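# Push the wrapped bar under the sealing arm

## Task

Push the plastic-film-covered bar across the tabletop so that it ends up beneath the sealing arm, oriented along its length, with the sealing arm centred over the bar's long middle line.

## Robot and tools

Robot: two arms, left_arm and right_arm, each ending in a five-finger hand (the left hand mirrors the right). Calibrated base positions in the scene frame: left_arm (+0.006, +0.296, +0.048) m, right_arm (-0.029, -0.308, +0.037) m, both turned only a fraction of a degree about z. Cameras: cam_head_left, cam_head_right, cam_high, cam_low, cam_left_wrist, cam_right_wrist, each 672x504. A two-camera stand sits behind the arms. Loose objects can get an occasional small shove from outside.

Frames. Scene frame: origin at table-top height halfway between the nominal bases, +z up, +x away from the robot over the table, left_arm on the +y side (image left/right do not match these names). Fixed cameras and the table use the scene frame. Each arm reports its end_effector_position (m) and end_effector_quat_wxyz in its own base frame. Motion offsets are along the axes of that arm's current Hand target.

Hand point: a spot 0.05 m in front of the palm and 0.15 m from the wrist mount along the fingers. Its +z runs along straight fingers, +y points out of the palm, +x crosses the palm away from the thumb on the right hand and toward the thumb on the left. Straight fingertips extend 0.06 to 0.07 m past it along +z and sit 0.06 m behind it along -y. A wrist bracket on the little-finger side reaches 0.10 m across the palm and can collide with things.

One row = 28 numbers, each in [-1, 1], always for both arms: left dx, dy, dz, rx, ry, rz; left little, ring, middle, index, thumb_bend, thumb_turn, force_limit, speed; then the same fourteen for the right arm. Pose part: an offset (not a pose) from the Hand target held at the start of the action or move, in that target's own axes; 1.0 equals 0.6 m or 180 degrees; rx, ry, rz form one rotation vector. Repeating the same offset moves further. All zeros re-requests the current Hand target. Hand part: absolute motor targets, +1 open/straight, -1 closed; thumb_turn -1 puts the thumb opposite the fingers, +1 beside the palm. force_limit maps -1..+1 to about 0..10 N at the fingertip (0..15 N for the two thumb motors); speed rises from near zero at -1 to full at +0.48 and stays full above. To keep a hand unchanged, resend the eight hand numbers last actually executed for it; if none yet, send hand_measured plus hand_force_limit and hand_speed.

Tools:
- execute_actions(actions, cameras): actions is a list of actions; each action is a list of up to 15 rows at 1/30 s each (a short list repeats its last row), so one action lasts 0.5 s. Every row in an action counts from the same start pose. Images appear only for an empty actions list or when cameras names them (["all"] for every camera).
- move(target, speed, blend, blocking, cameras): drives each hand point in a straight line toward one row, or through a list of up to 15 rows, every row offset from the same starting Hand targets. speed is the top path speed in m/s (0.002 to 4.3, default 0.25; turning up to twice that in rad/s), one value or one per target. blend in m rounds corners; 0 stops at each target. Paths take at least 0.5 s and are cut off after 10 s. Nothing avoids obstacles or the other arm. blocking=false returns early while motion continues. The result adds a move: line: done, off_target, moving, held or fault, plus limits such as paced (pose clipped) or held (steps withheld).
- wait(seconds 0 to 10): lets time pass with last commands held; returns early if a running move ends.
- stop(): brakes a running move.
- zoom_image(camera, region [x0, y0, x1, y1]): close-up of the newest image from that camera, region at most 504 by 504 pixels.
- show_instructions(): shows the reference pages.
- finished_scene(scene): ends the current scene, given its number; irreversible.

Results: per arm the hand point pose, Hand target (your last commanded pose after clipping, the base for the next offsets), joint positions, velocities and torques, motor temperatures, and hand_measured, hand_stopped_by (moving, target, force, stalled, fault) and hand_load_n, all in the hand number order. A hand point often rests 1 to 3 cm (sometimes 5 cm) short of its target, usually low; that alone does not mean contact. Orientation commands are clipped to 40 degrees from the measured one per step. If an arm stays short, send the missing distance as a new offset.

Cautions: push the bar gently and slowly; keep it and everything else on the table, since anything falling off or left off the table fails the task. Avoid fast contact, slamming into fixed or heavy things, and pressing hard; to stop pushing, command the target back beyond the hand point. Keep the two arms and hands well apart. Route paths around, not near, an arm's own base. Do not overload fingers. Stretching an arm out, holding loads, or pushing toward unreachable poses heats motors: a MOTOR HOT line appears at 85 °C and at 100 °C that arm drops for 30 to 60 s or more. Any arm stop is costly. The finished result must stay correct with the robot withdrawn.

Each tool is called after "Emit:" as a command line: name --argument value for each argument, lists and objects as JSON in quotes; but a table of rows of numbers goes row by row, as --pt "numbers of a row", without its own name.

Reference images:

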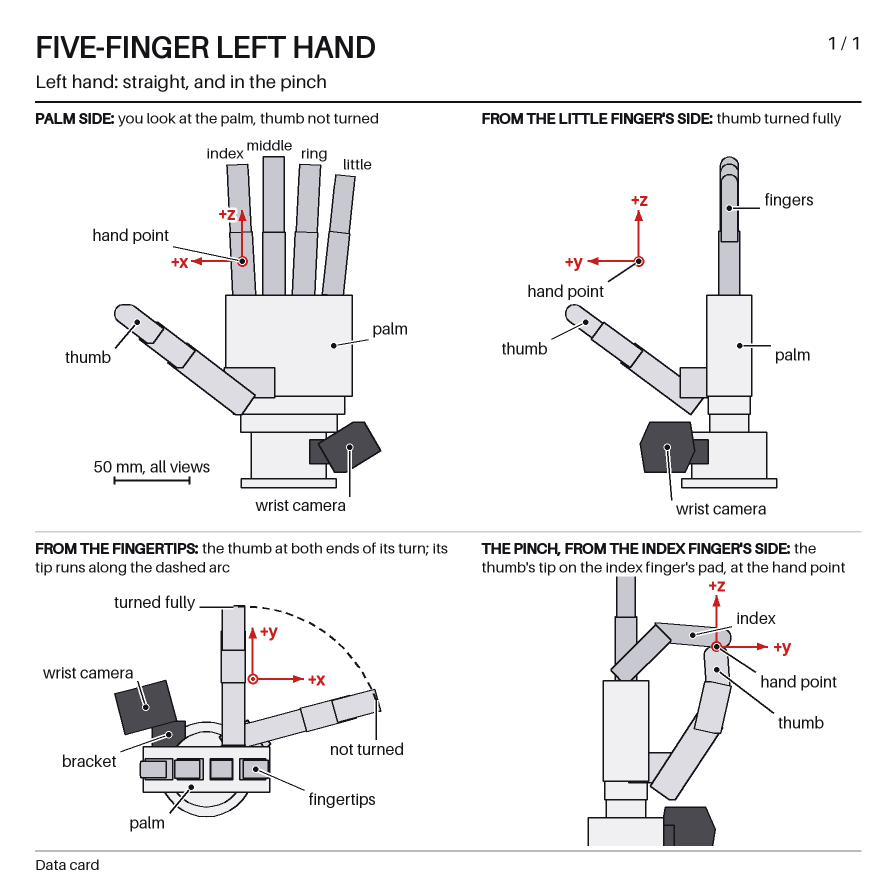

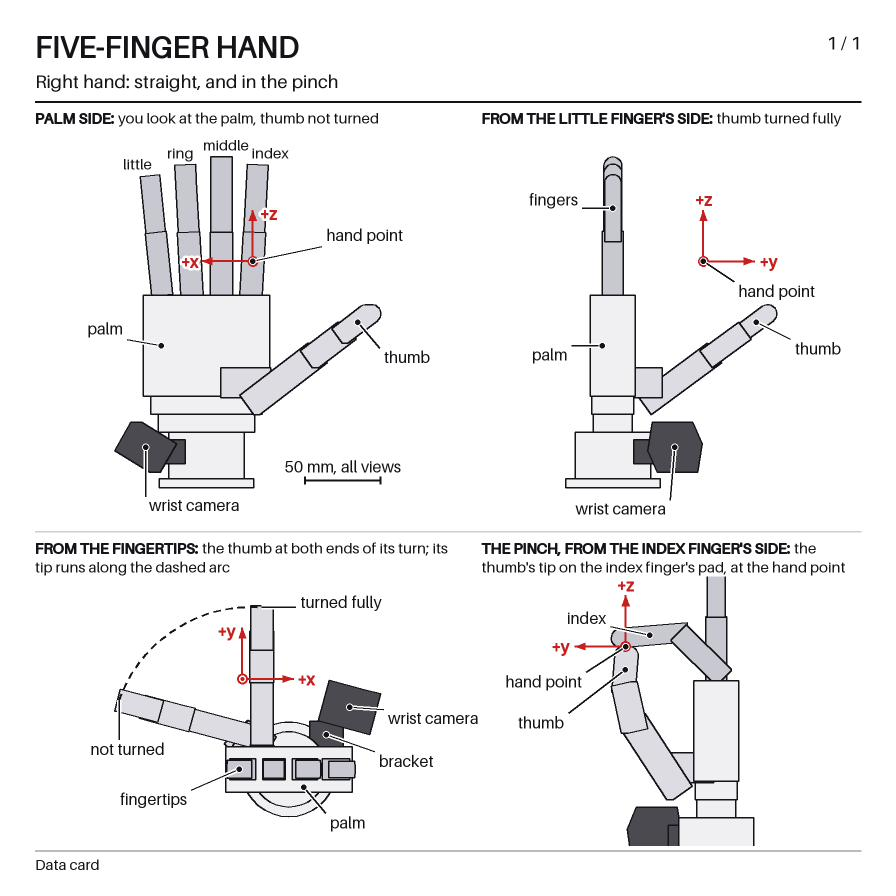

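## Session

Emit:
execute_actions --actions '[]'

Emit:
zoom_image --camera "cam_head_left" --region '[220, 140, 470, 328]'

Emit:
zoom_image --camera "cam_high" --region '[240, 160, 500, 360]'

Scene clock: 0.00 s.
left_arm: end_effector_position=(+0.0848, -0.2537, +0.0563) hand_measured=(+1.000, +1.000, +1.000, +1.000, +1.000, +1.000) hand_load_n=(+0.0, +0.0, +0.0, +0.0, +0.0, +0.0) hand_stopped_by=(target, target, target, target, target, target) hand_force_limit=0.00 hand_speed=-0.80 end_effector_quat_wxyz=(-0.031, +0.898, -0.258, -0.355) | right_arm: end_effector_position=(+0.2188, +0.0892, +0.2172) hand_measured=(+1.000, +1.000, +1.000, +1.000, +1.000, +1.000) hand_load_n=(+0.0, +0.0, +0.0, +0.0, +0.0, +0.0) hand_stopped_by=(target, target, target, target, target, target) hand_force_limit=0.00 hand_speed=-0.80 end_effector_quat_wxyz=(+0.383, -0.061, +0.897, +0.213)
Joint positions: left_arm=[-0.825 1.515 0.832 -1.563 0.299 -1.731] | right_arm=[-0.497 0.3 0.433 -1.155 -0.764 1.164]
Joint velocities: within noise
Joint torques (N m): no reading
Motor temperatures (°C): left_arm=[31 30 35 30 28 29] | right_arm=[32 29 35 31 30 30]
Heat: left arm: hottest elbow 35 °C; right arm: hottest elbow 35 °C.
Hand target: left_arm +0.0891, -0.2584, +0.0595; -0.028, +0.900, -0.259, -0.350 | right_arm +0.2212, +0.0879, +0.2304; +0.394, -0.066, +0.893, +0.206

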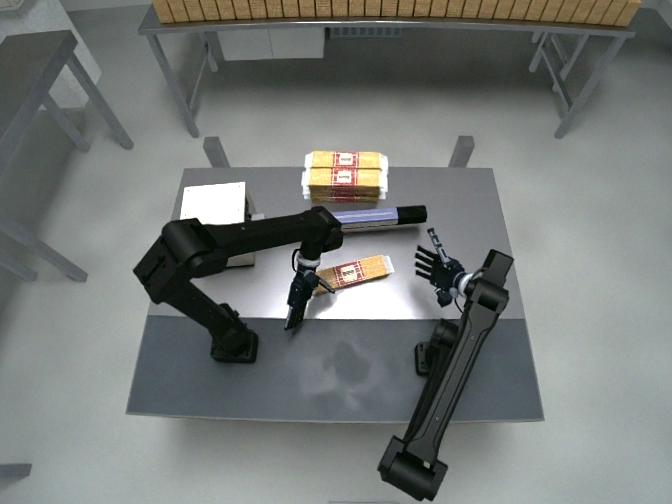

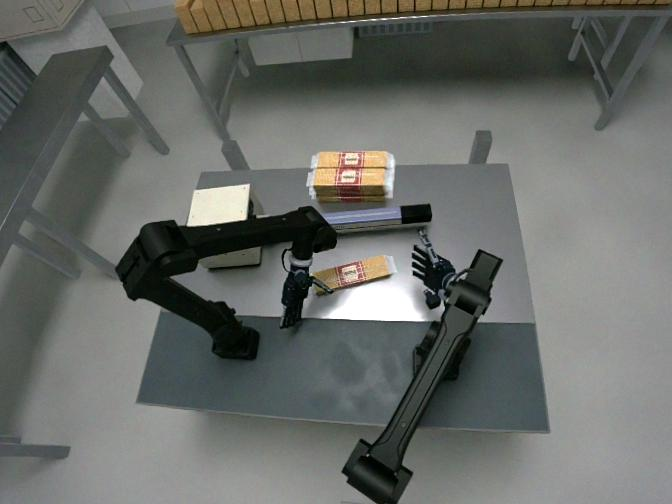

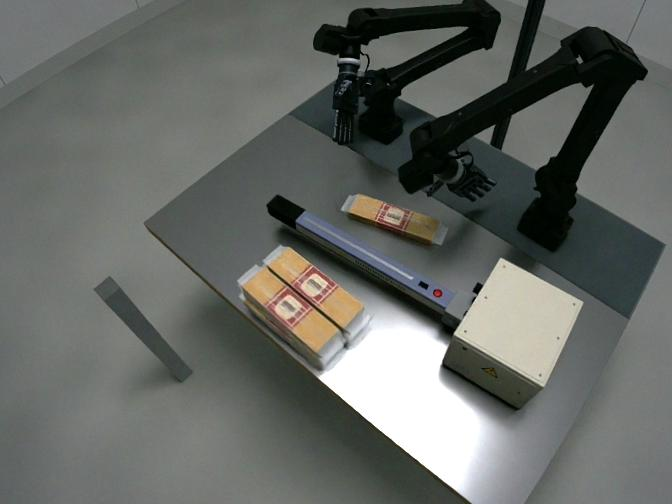

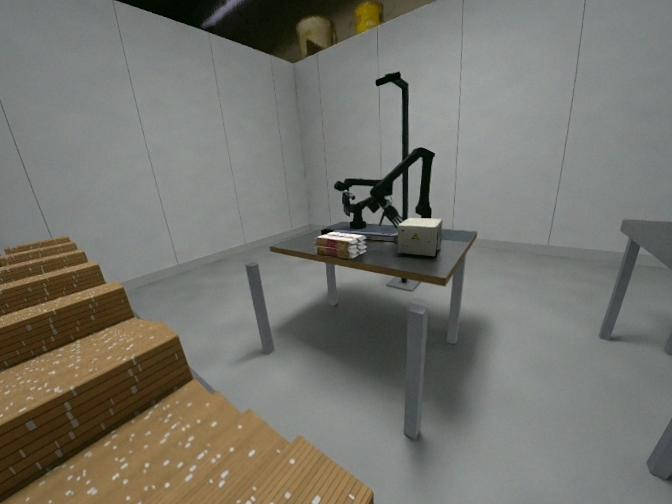

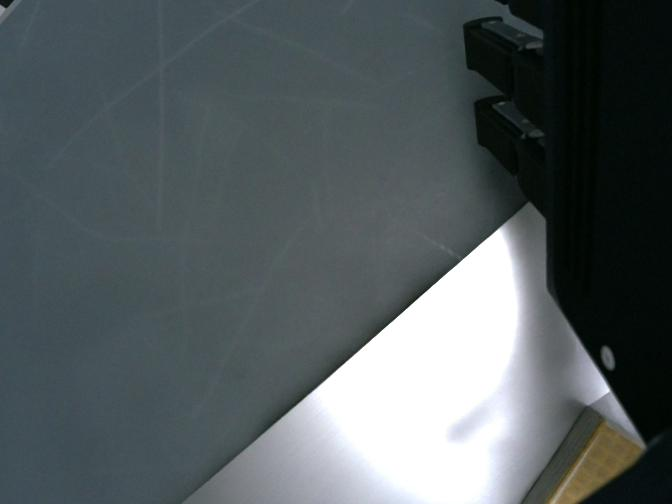

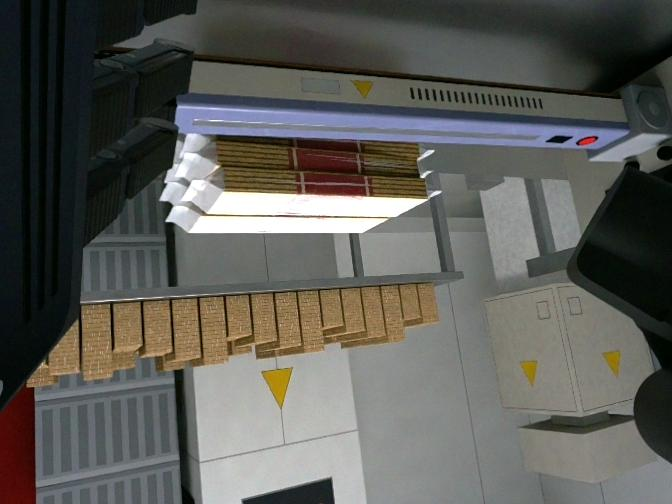

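Scaled by 2.016 from the camera's 672x504 image, which has a finer 960x720 frame.

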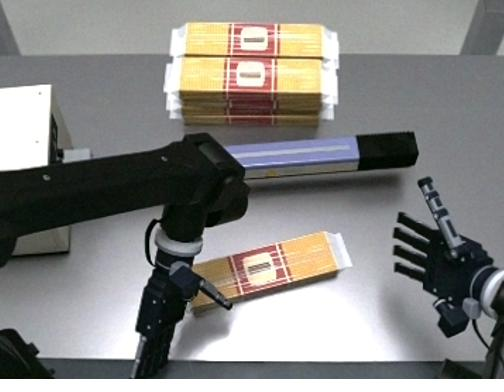

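Scaled by 1.938 from the camera's 672x504 image, which has a finer 960x720 frame.

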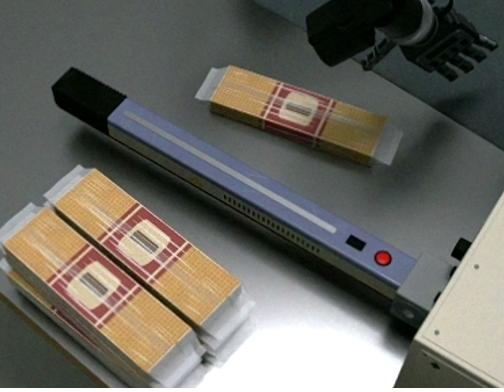

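Emit:
move --pt "-0.1074 0.0218 -0.1257 0 0 0 1 1 1 1 1 -1 0 0 0 0 0 0 0 0 1 1 1 1 1 1 0 -0.8" --pt "-0.0403 0.2112 -0.1513 0.2183 0.2248 0.2497 1 1 1 1 1 -1 0 0 0 0 0 0 0 0 1 1 1 1 1 1 0 -0.8" --pt "0.0703 0.1887 -0.0218 0.2183 0.2248 0.2497 1 1 1 1 1 -1 0 0 0 0 0 0 0 0 1 1 1 1 1 1 0 -0.8" --blend '[0.04,0.02,0]' --speed '[0.25,0.3,0.2]' --cameras '["all"]'

Emit:
zoom_image --camera "cam_high" --region '[300, 120, 480, 280]'

Emit:
zoom_image --camera "cam_head_left" --region '[240, 140, 450, 298]'

Scene clock: 73.10 s.
left_arm: end_effector_position=(+0.0728, -0.3770, +0.0600) hand_measured=(+1.000, +1.000, +1.000, +1.000, +1.000, -1.000) hand_load_n=(+0.0, +0.0, +0.0, +0.0, +0.0, +0.0) hand_stopped_by=(target, target, target, target, target, target) hand_force_limit=0.00 hand_speed=0.00 end_effector_quat_wxyz=(-0.097, +0.746, -0.653, +0.087) | right_arm: end_effector_position=(+0.2188, +0.0892, +0.2172) hand_measured=(+1.000, +1.000, +1.000, +1.000, +1.000, +1.000) hand_load_n=(+0.0, +0.0, +0.0, +0.0, +0.0, +0.0) hand_stopped_by=(target, target, target, target, target, target) hand_force_limit=0.00 hand_speed=-0.80 end_effector_quat_wxyz=(+0.383, -0.061, +0.897, +0.213)
Joint positions: left_arm=[-1.351 1.371 0.886 -1.059 -0.26 -1.48] | right_arm=[-0.497 0.3 0.433 -1.155 -0.764 1.164]
Joint torques (N m): left_arm=[-2.43 -9.17 5.9 0.57 -0.09 0.15] | right_arm=[-0.26 0.15 11.36 1.39 -0.56 0.07]
Motor temperatures (°C): left_arm=[31 31 37 30 28 29] | right_arm=[32 29 42 31 30 30]
Heat: left arm: hottest elbow 37 °C; right arm: hottest elbow 42 °C.
Hand target: left_arm +0.0685, -0.3781, +0.0571; -0.097, +0.739, -0.661, +0.087 | right_arm +0.2212, +0.0879, +0.2304; +0.394, -0.066, +0.893, +0.206
Off the commanded pose: left_arm 0.005 m, 1 deg | right_arm 0.013 m, 2 deg.
move: off_target (right_arm)

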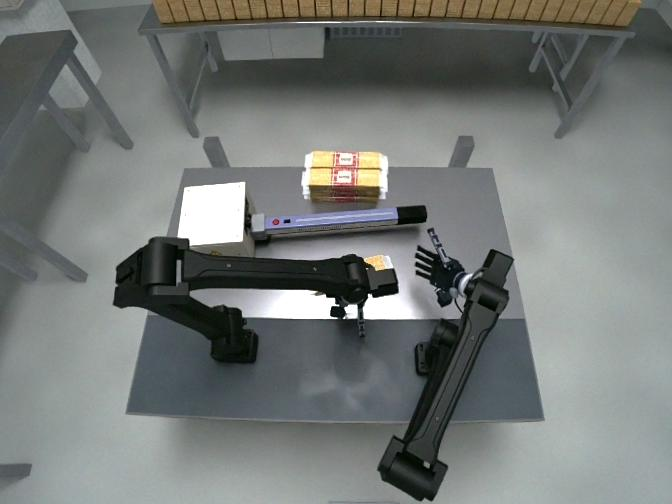

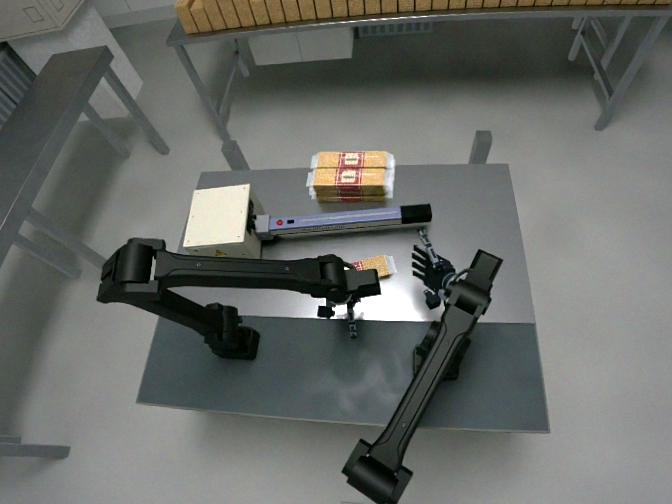

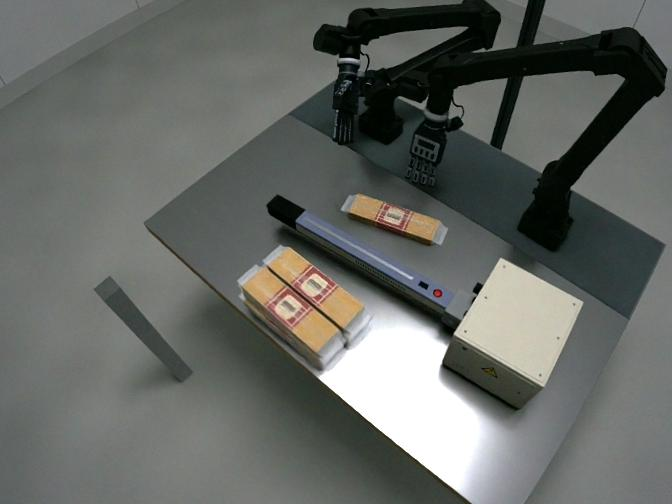

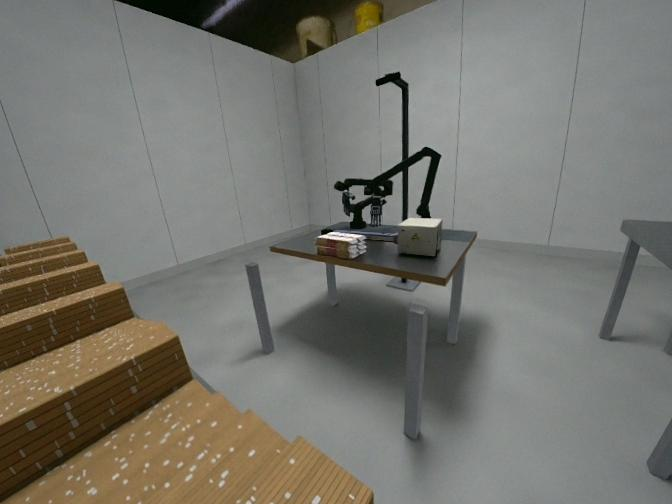

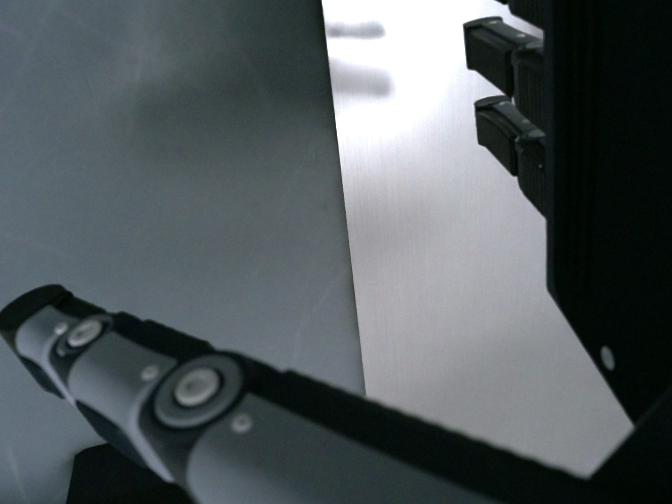

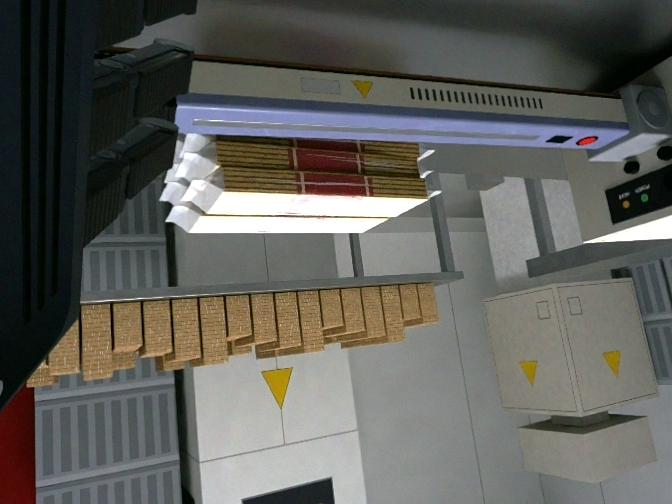

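Scaled by 2.800 from the camera's 672x504 image, which has a finer 960x720 frame.

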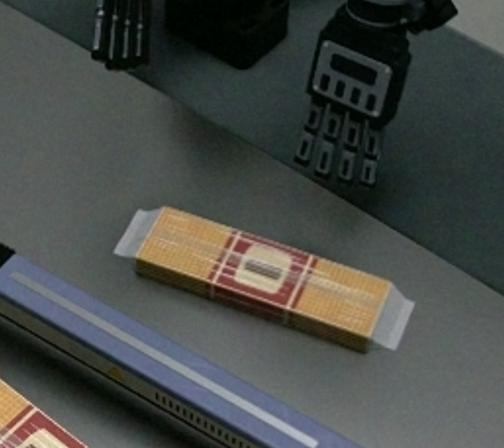

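Scaled by 2.400 from the camera's 672x504 image, which has a finer 960x720 frame.

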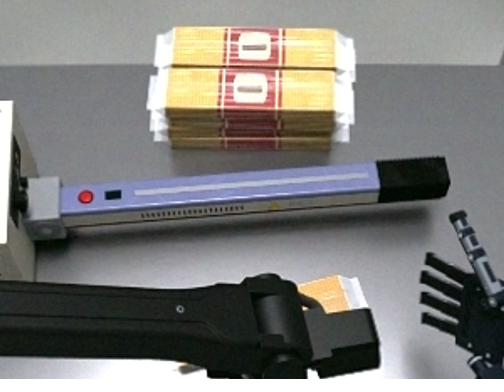

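Emit:
move --pt "0 0.0194 0.0725 0 0.0017 0.0064 1 1 1 1 1 -1 0 0 0 0 0 0 0 0 1 1 1 1 1 1 0 -0.8" --pt "0.0023 -0.0852 0.1005 0 0.0017 0.0064 1 1 1 1 1 -1 0 0 0 0 0 0 0 0 1 1 1 1 1 1 0 -0.8" --pt "0.007 -0.3026 0.1588 0 0.0017 0.0064 1 1 1 1 1 -1 0 0 0 0 0 0 0 0 1 1 1 1 1 1 0 -0.8" --blend '[0.01,0.005,0]' --speed '[0.12,0.06,0.08]' --cameras '["cam_head_left","cam_head_right","cam_high","cam_left_wrist"]'

Emit:
zoom_image --camera "cam_high" --region '[300, 180, 440, 290]'

Emit:
zoom_image --camera "cam_head_left" --region '[250, 190, 440, 290]'

Emit:
zoom_image --camera "cam_head_right" --region '[250, 190, 440, 290]'

Scene clock: 110.13 s.
left_arm: end_effector_position=(+0.2432, -0.3446, +0.0038) hand_measured=(+1.000, +1.000, +1.000, +1.000, +1.000, -1.000) hand_load_n=(+0.5, +0.0, -1.5, +0.0, +0.0, +0.0) hand_stopped_by=(target, target, target, target, target, target) hand_force_limit=0.00 hand_speed=0.00 end_effector_quat_wxyz=(-0.097, +0.728, -0.676, +0.067) | right_arm: end_effector_position=(+0.2188, +0.0892, +0.2172) hand_measured=(+1.000, +1.000, +1.000, +1.000, +1.000, +1.000) hand_load_n=(+0.0, +0.0, +0.0, +0.0, +0.0, +0.0) hand_stopped_by=(target, target, target, target, target, target) hand_force_limit=0.00 hand_speed=-0.80 end_effector_quat_wxyz=(+0.383, -0.061, +0.897, +0.213)
Joint positions: left_arm=[-0.897 1.582 0.945 -0.829 -0.212 -0.959] | right_arm=[-0.497 0.3 0.433 -1.155 -0.764 1.164]
Joint torques (N m): left_arm=[0.09 -10.99 9.07 1.09 -0.17 0.16] | right_arm=[-0.67 0.26 11.38 1.29 -0.59 0.09]
Heat: left arm: hottest elbow 38 °C; right arm: hottest elbow 43 °C.
Hand target: left_arm +0.2677, -0.3600, +0.0121; -0.096, +0.732, -0.669, +0.088 | right_arm +0.2212, +0.0879, +0.2304; +0.394, -0.066, +0.893, +0.206
Off the commanded pose: left_arm 0.030 m, 3 deg | right_arm 0.013 m, 2 deg.
move: off_target (left_arm, right_arm)
Images, in order (width x height): cam_head_left 672x504, cam_head_right 672x504, cam_high 672x504, cam_left_wrist 672x504.

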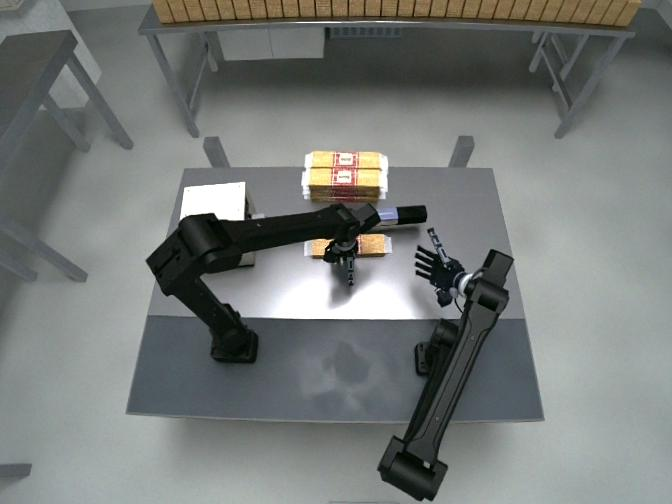

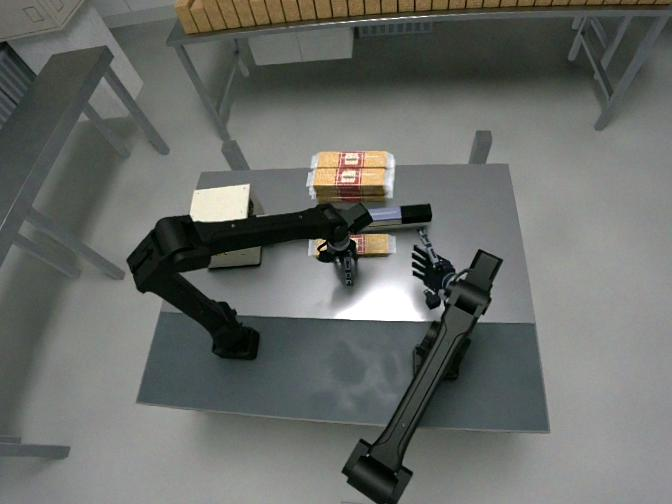

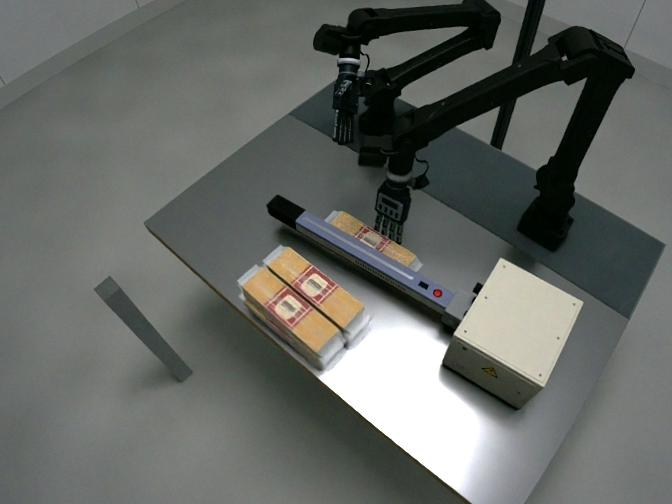

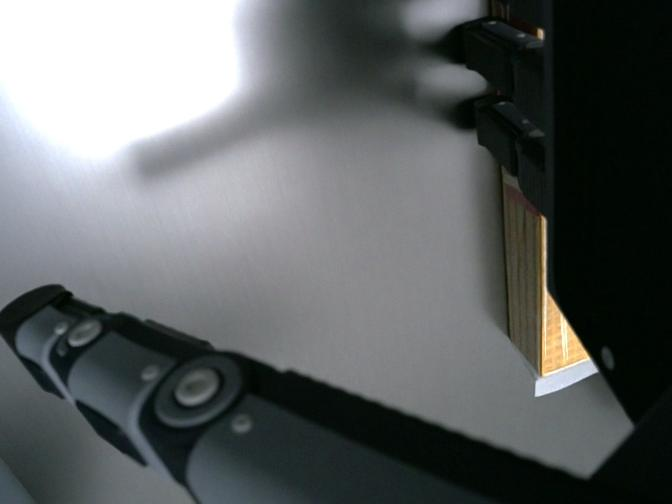

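Scaled by 3.600 from the camera's 672x504 image, which has a finer 960x720 frame.

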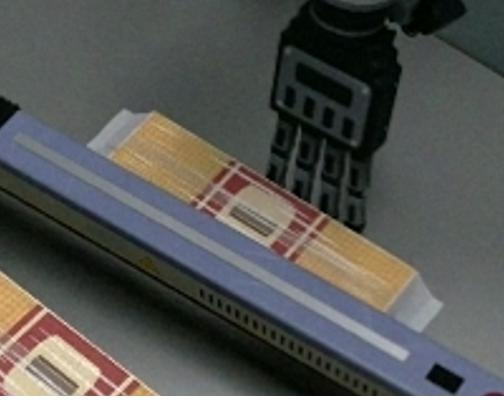

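Scaled by 2.653 from the camera's 672x504 image, which has a finer 960x720 frame.

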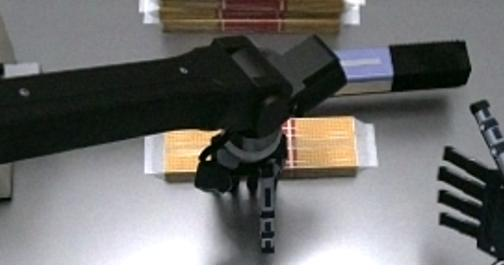

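Scaled by 2.653 from the camera's 672x504 image, which has a finer 960x720 frame.

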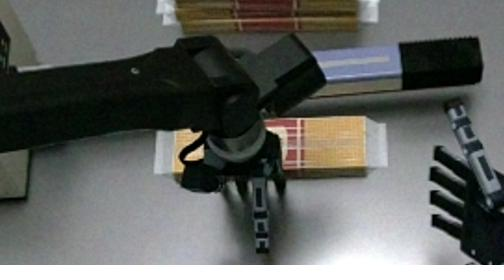

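Emit:
move --pt "-0.003 0.0655 -0.031 0 0 0 1 1 1 1 1 -1 0 0 0 0 0 0 0 0 1 1 1 1 1 1 0 -0.8" --pt "0.0327 0.0685 -0.0318 0 -0.0014 -0.0054 1 1 0.88 1 1 -1 0 0 0 0 0 0 0 0 1 1 1 1 1 1 0 -0.8" --pt "0.0332 -0.072 0.0057 0 -0.0014 -0.0054 1 1 0.88 1 1 -1 0 0 0 0 0 0 0 0 1 1 1 1 1 1 0 -0.8" --blend '[0.005,0,0]' --speed '[0.1,0.1,0.06]' --cameras '["cam_head_left","cam_head_right","cam_high","cam_left_wrist"]'

Emit:
zoom_image --camera "cam_high" --region '[290, 180, 430, 290]'

Emit:
zoom_image --camera "cam_head_left" --region '[280, 190, 420, 280]'

Emit:
zoom_image --camera "cam_head_right" --region '[280, 190, 420, 280]'

Scene clock: 165.57 s.
left_arm: end_effector_position=(+0.2897, -0.3644, +0.0098) hand_measured=(+1.000, +1.000, +0.880, +1.000, +1.000, -1.000) hand_load_n=(+0.0, -1.5, +0.0, +0.0, +0.0, +0.0) hand_stopped_by=(target, target, target, target, target, target) hand_force_limit=0.00 hand_speed=0.00 end_effector_quat_wxyz=(-0.097, +0.735, -0.667, +0.071) | right_arm: end_effector_position=(+0.2188, +0.0892, +0.2172) hand_measured=(+1.000, +1.000, +1.000, +1.000, +1.000, +1.000) hand_load_n=(+0.0, +0.0, +0.0, +0.0, +0.0, +0.0) hand_stopped_by=(target, target, target, target, target, target) hand_force_limit=0.00 hand_speed=-0.80 end_effector_quat_wxyz=(+0.383, -0.061, +0.897, +0.213)
Joint positions: left_arm=[-0.844 1.667 1.073 -0.854 -0.209 -0.93] | right_arm=[-0.497 0.3 0.433 -1.155 -0.764 1.164]
Joint torques (N m): left_arm=[-0.15 -12.98 9.36 0.47 -0.09 0.17] | right_arm=[-1.08 1.2 11.48 1.44 -0.58 0.06]
Motor temperatures (°C): left_arm=[31 31 42 30 28 29] | right_arm=[32 29 44 31 30 30]
Heat: left arm: hottest elbow 42 °C; right arm: hottest elbow 44 °C.
Hand target: left_arm +0.3118, -0.3761, +0.0199; -0.097, +0.738, -0.662, +0.087 | right_arm +0.2212, +0.0879, +0.2304; +0.394, -0.066, +0.893, +0.206
Off the commanded pose: left_arm 0.027 m, 2 deg | right_arm 0.013 m, 2 deg.
move: off_target (left_arm, right_arm); target 2's new numbers were sent with left_arm's hand 0.023 m and 2 deg from that target
Images, in order (width x height): cam_head_left 672x504, cam_head_right 672x504, cam_high 672x504, cam_left_wrist 672x504.

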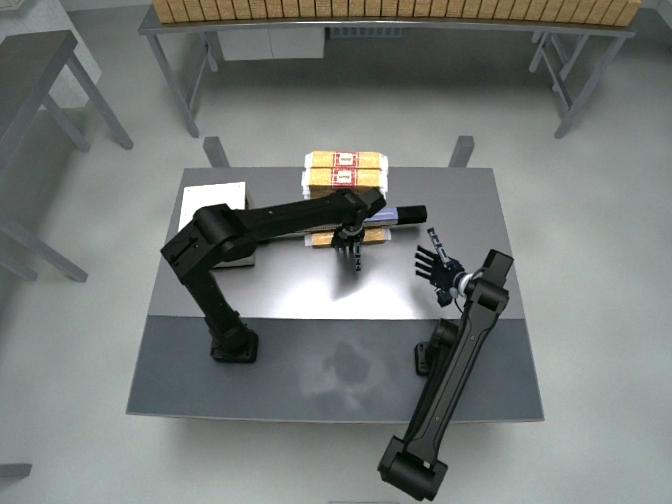

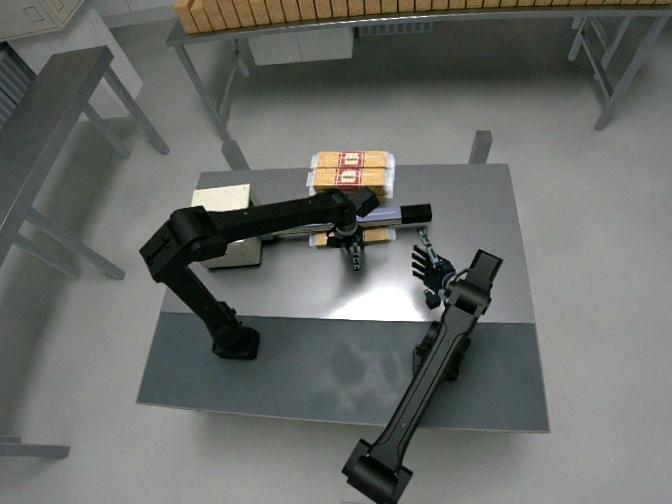

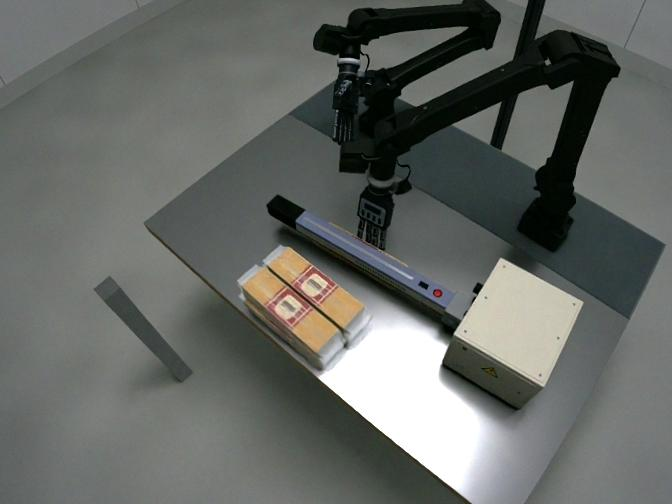

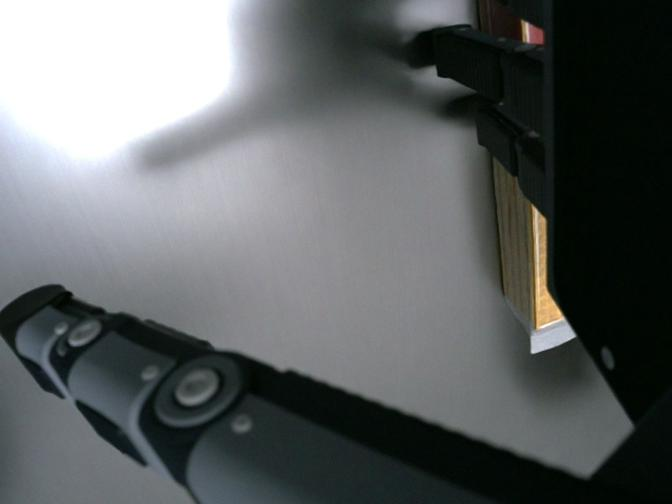

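Scaled by 3.600 from the camera's 672x504 image, which has a finer 960x720 frame.

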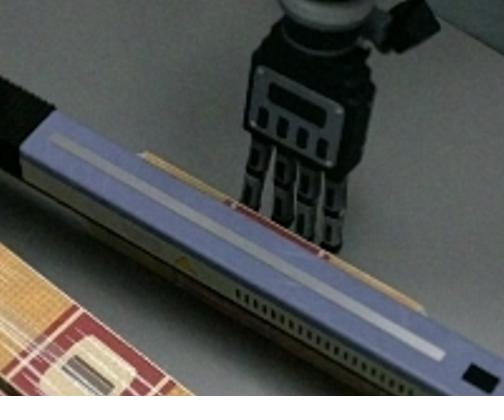

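Scaled by 3.600 from the camera's 672x504 image, which has a finer 960x720 frame.

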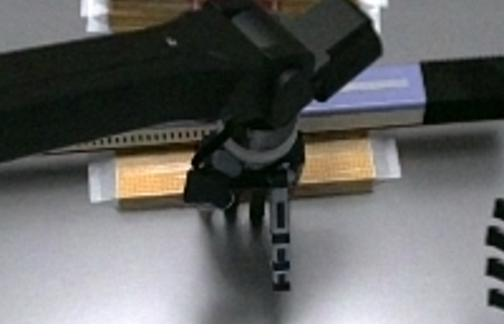

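Scaled by 3.600 from the camera's 672x504 image, which has a finer 960x720 frame.

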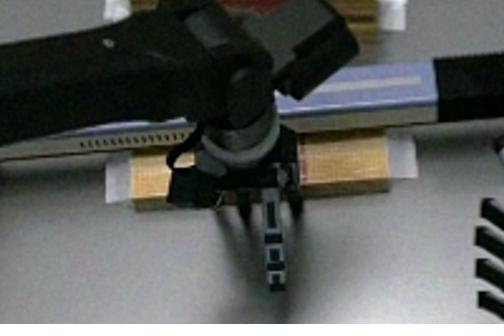

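Emit:
move --target '[0.0006,-0.0354,0.0095,0,0,0,1,1,0.88,1,1,-1,0,0,0,0,0,0,0,0,1,1,1,1,1,1,0,-0.8]' --speed 0.05 --cameras '["cam_head_left","cam_high"]'

Emit:
zoom_image --camera "cam_high" --region '[320, 220, 420, 290]'

Emit:
zoom_image --camera "cam_head_left" --region '[295, 205, 405, 265]'

Scene clock: 175.67 s.
left_arm: end_effector_position=(+0.3113, -0.3638, +0.0097) hand_measured=(+1.000, +1.000, +0.880, +1.000, +1.000, -1.000) hand_load_n=(+0.0, -1.5, +0.0, +0.0, +0.0, +0.0) hand_stopped_by=(target, target, target, target, target, target) hand_force_limit=0.00 hand_speed=0.00 end_effector_quat_wxyz=(-0.096, +0.736, -0.667, +0.072) | right_arm: end_effector_position=(+0.2188, +0.0892, +0.2172) hand_measured=(+1.000, +1.000, +1.000, +1.000, +1.000, +1.000) hand_load_n=(+0.0, +0.0, +0.0, +0.0, +0.0, +0.0) hand_stopped_by=(target, target, target, target, target, target) hand_force_limit=0.00 hand_speed=-0.80 end_effector_quat_wxyz=(+0.383, -0.061, +0.897, +0.213)
Joint positions: left_arm=[-0.808 1.697 1.112 -0.854 -0.202 -0.893] | right_arm=[-0.497 0.3 0.433 -1.155 -0.764 1.164]
Joint torques (N m): left_arm=[-0.15 -13.39 9.43 0.38 -0.1 0.17] | right_arm=[-1.2 0.44 11.34 1.37 -0.59 0.08]
Heat: left arm: hottest elbow 42 °C; right arm: hottest elbow 44 °C.
Hand target: left_arm +0.3337, -0.3741, +0.0199; -0.097, +0.738, -0.662, +0.087 | right_arm +0.2212, +0.0879, +0.2304; +0.394, -0.066, +0.893, +0.206
Off the commanded pose: left_arm 0.027 m, 2 deg | right_arm 0.013 m, 2 deg.
move: off_target (left_arm, right_arm)
Images, in order (width x height): cam_head_left 672x504, cam_high 672x504.

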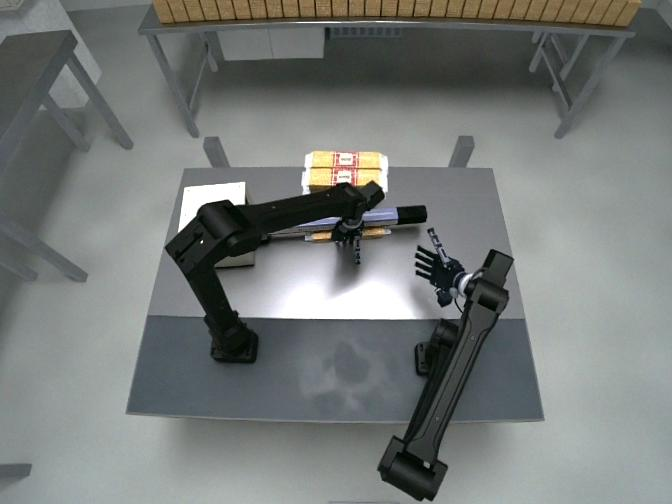

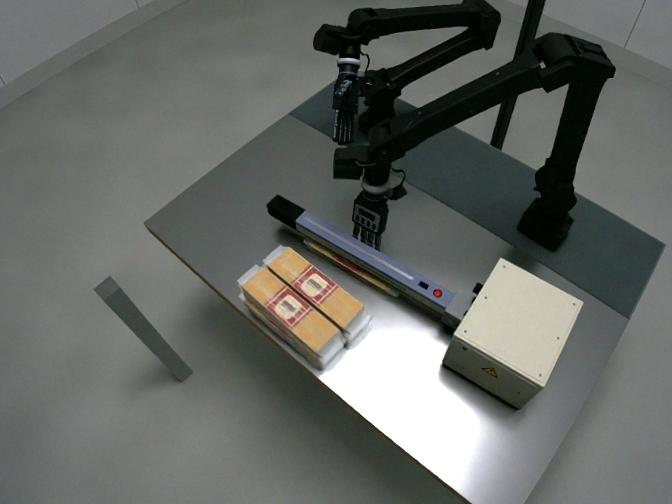

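Scaled by 5.040 from the camera's 672x504 image, which has a finer 960x720 frame.

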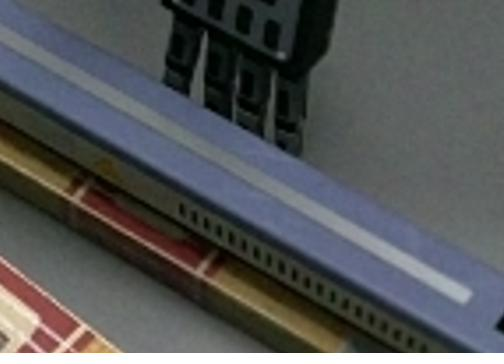

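Scaled by 4.582 from the camera's 672x504 image, which has a finer 960x720 frame.

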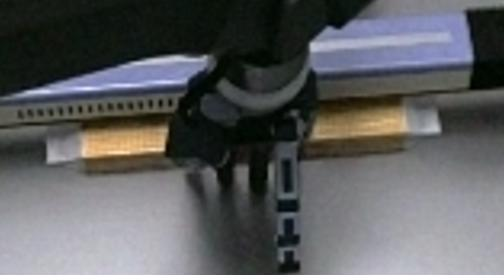

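Emit:
zoom_image --camera "cam_high" --region '[300, 235, 350, 275]'

Emit:
zoom_image --camera "cam_high" --region '[350, 255, 400, 295]'

Emit:
zoom_image --camera "cam_head_left" --region '[300, 215, 350, 255]'

Emit:
zoom_image --camera "cam_head_left" --region '[355, 210, 405, 250]'

Scaled by 10.080 from the camera's 672x504 image, which has a finer 960x720 frame.

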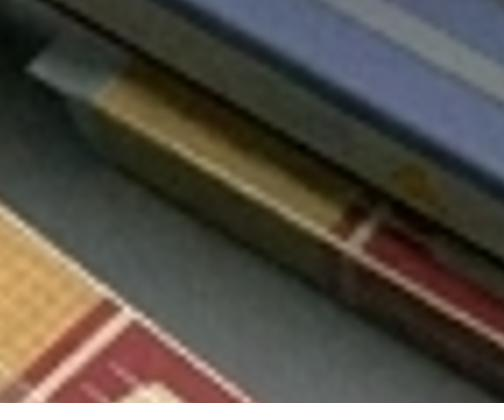

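Scaled by 10.080 from the camera's 672x504 image, which has a finer 960x720 frame.

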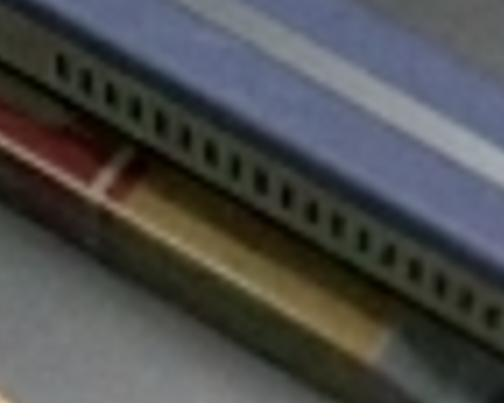

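Scaled by 10.080 from the camera's 672x504 image, which has a finer 960x720 frame.

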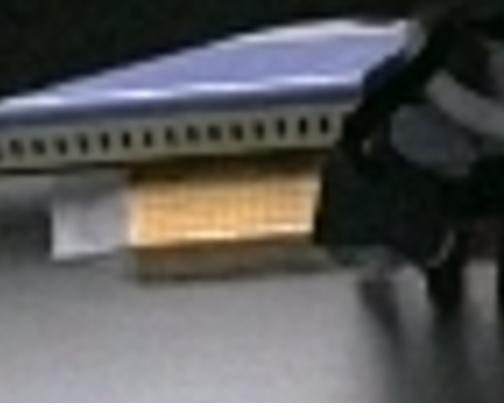

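Scaled by 10.080 from the camera's 672x504 image, which has a finer 960x720 frame.

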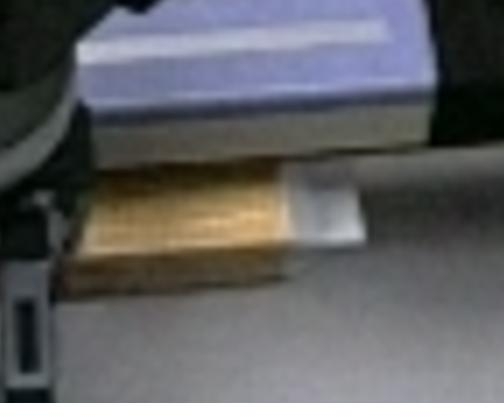

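Emit:
move --target '[0.0002,-0.0116,0.0031,0,0,0,1,1,0.88,1,1,-1,0,0,0,0,0,0,0,0,1,1,1,1,1,1,0,-0.8]' --speed 0.05 --cameras '["cam_head_left","cam_high"]'

Emit:
zoom_image --camera "cam_high" --region '[300, 235, 350, 275]'

Emit:
zoom_image --camera "cam_high" --region '[350, 255, 400, 295]'

Emit:
zoom_image --camera "cam_head_left" --region '[300, 215, 350, 255]'

Emit:
zoom_image --camera "cam_head_left" --region '[355, 210, 405, 250]'

Scene clock: 194.90 s.
left_arm: end_effector_position=(+0.3178, -0.3638, +0.0098) hand_measured=(+1.000, +1.000, +0.880, +1.000, +1.000, -1.000) hand_load_n=(+0.0, -1.5, +0.0, +0.0, +0.0, +0.0) hand_stopped_by=(target, target, target, target, target, target) hand_force_limit=0.00 hand_speed=0.00 end_effector_quat_wxyz=(-0.096, +0.735, -0.667, +0.072) | right_arm: end_effector_position=(+0.2188, +0.0892, +0.2172) hand_measured=(+1.000, +1.000, +1.000, +1.000, +1.000, +1.000) hand_load_n=(+0.0, +0.0, +0.0, +0.0, +0.0, +0.0) hand_stopped_by=(target, target, target, target, target, target) hand_force_limit=0.00 hand_speed=-0.80 end_effector_quat_wxyz=(+0.383, -0.061, +0.897, +0.213)
Joint positions: left_arm=[-0.798 1.707 1.126 -0.856 -0.2 -0.881] | right_arm=[-0.497 0.3 0.433 -1.155 -0.764 1.164]
Joint torques (N m): left_arm=[-0.03 -13.68 9.5 0.38 -0.1 0.16] | right_arm=[-0.21 0.26 11.48 1.39 -0.57 0.06]
Heat: left arm: hottest elbow 42 °C; right arm: hottest elbow 44 °C.
Hand target: left_arm +0.3410, -0.3735, +0.0200; -0.097, +0.738, -0.662, +0.088 | right_arm +0.2212, +0.0879, +0.2304; +0.394, -0.066, +0.893, +0.206
Off the commanded pose: left_arm 0.027 m, 2 deg | right_arm 0.013 m, 2 deg.
move: off_target (left_arm, right_arm)
Images, in order (width x height): cam_head_left 672x504, cam_high 672x504.

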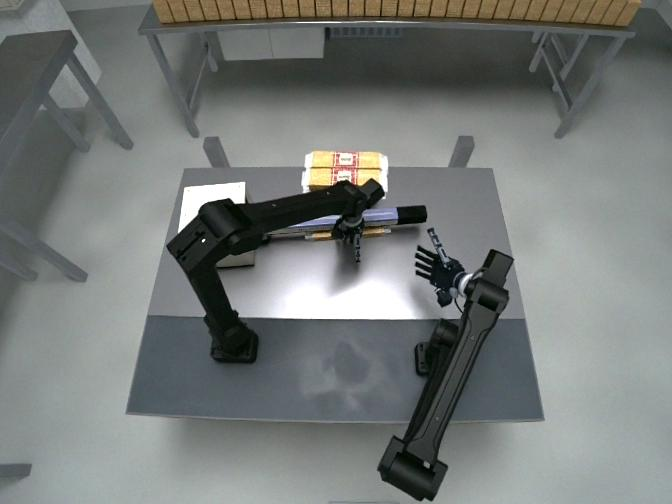

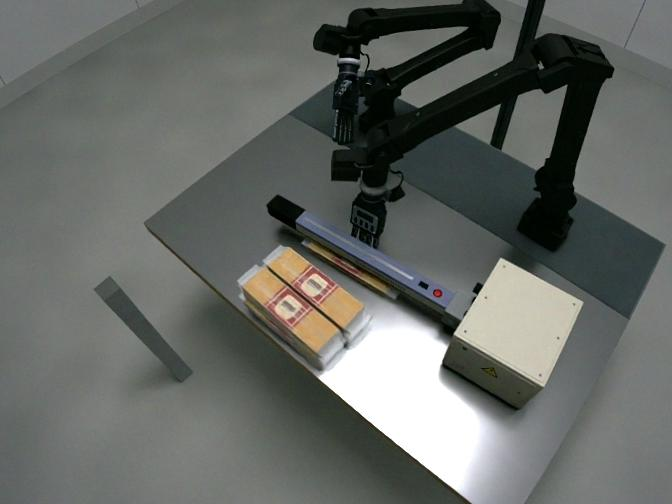

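Scaled by 10.080 from the camera's 672x504 image, which has a finer 960x720 frame.

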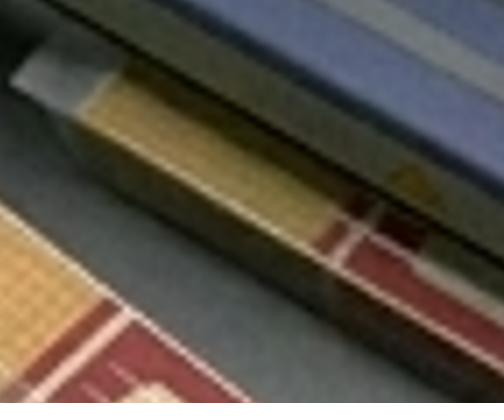

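Scaled by 10.080 from the camera's 672x504 image, which has a finer 960x720 frame.

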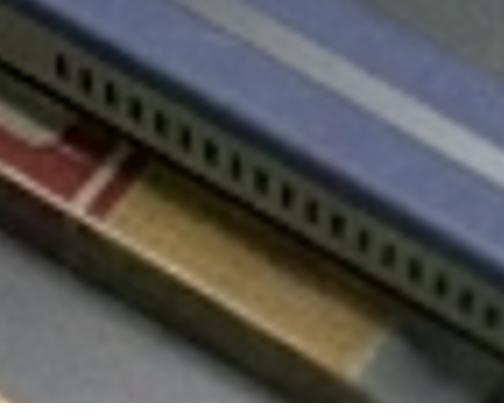

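Scaled by 10.080 from the camera's 672x504 image, which has a finer 960x720 frame.

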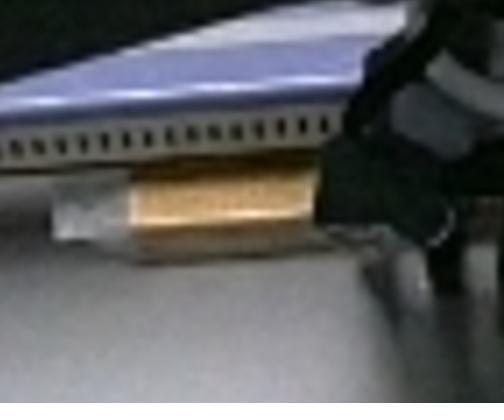

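Scaled by 10.080 from the camera's 672x504 image, which has a finer 960x720 frame.

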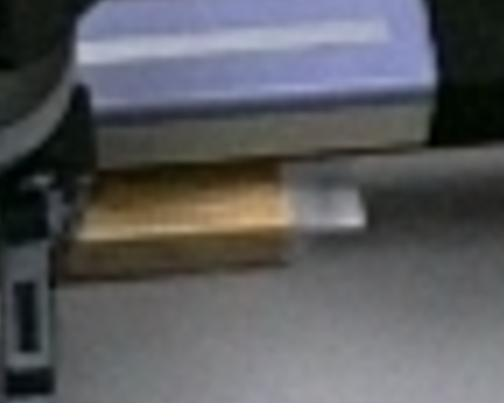

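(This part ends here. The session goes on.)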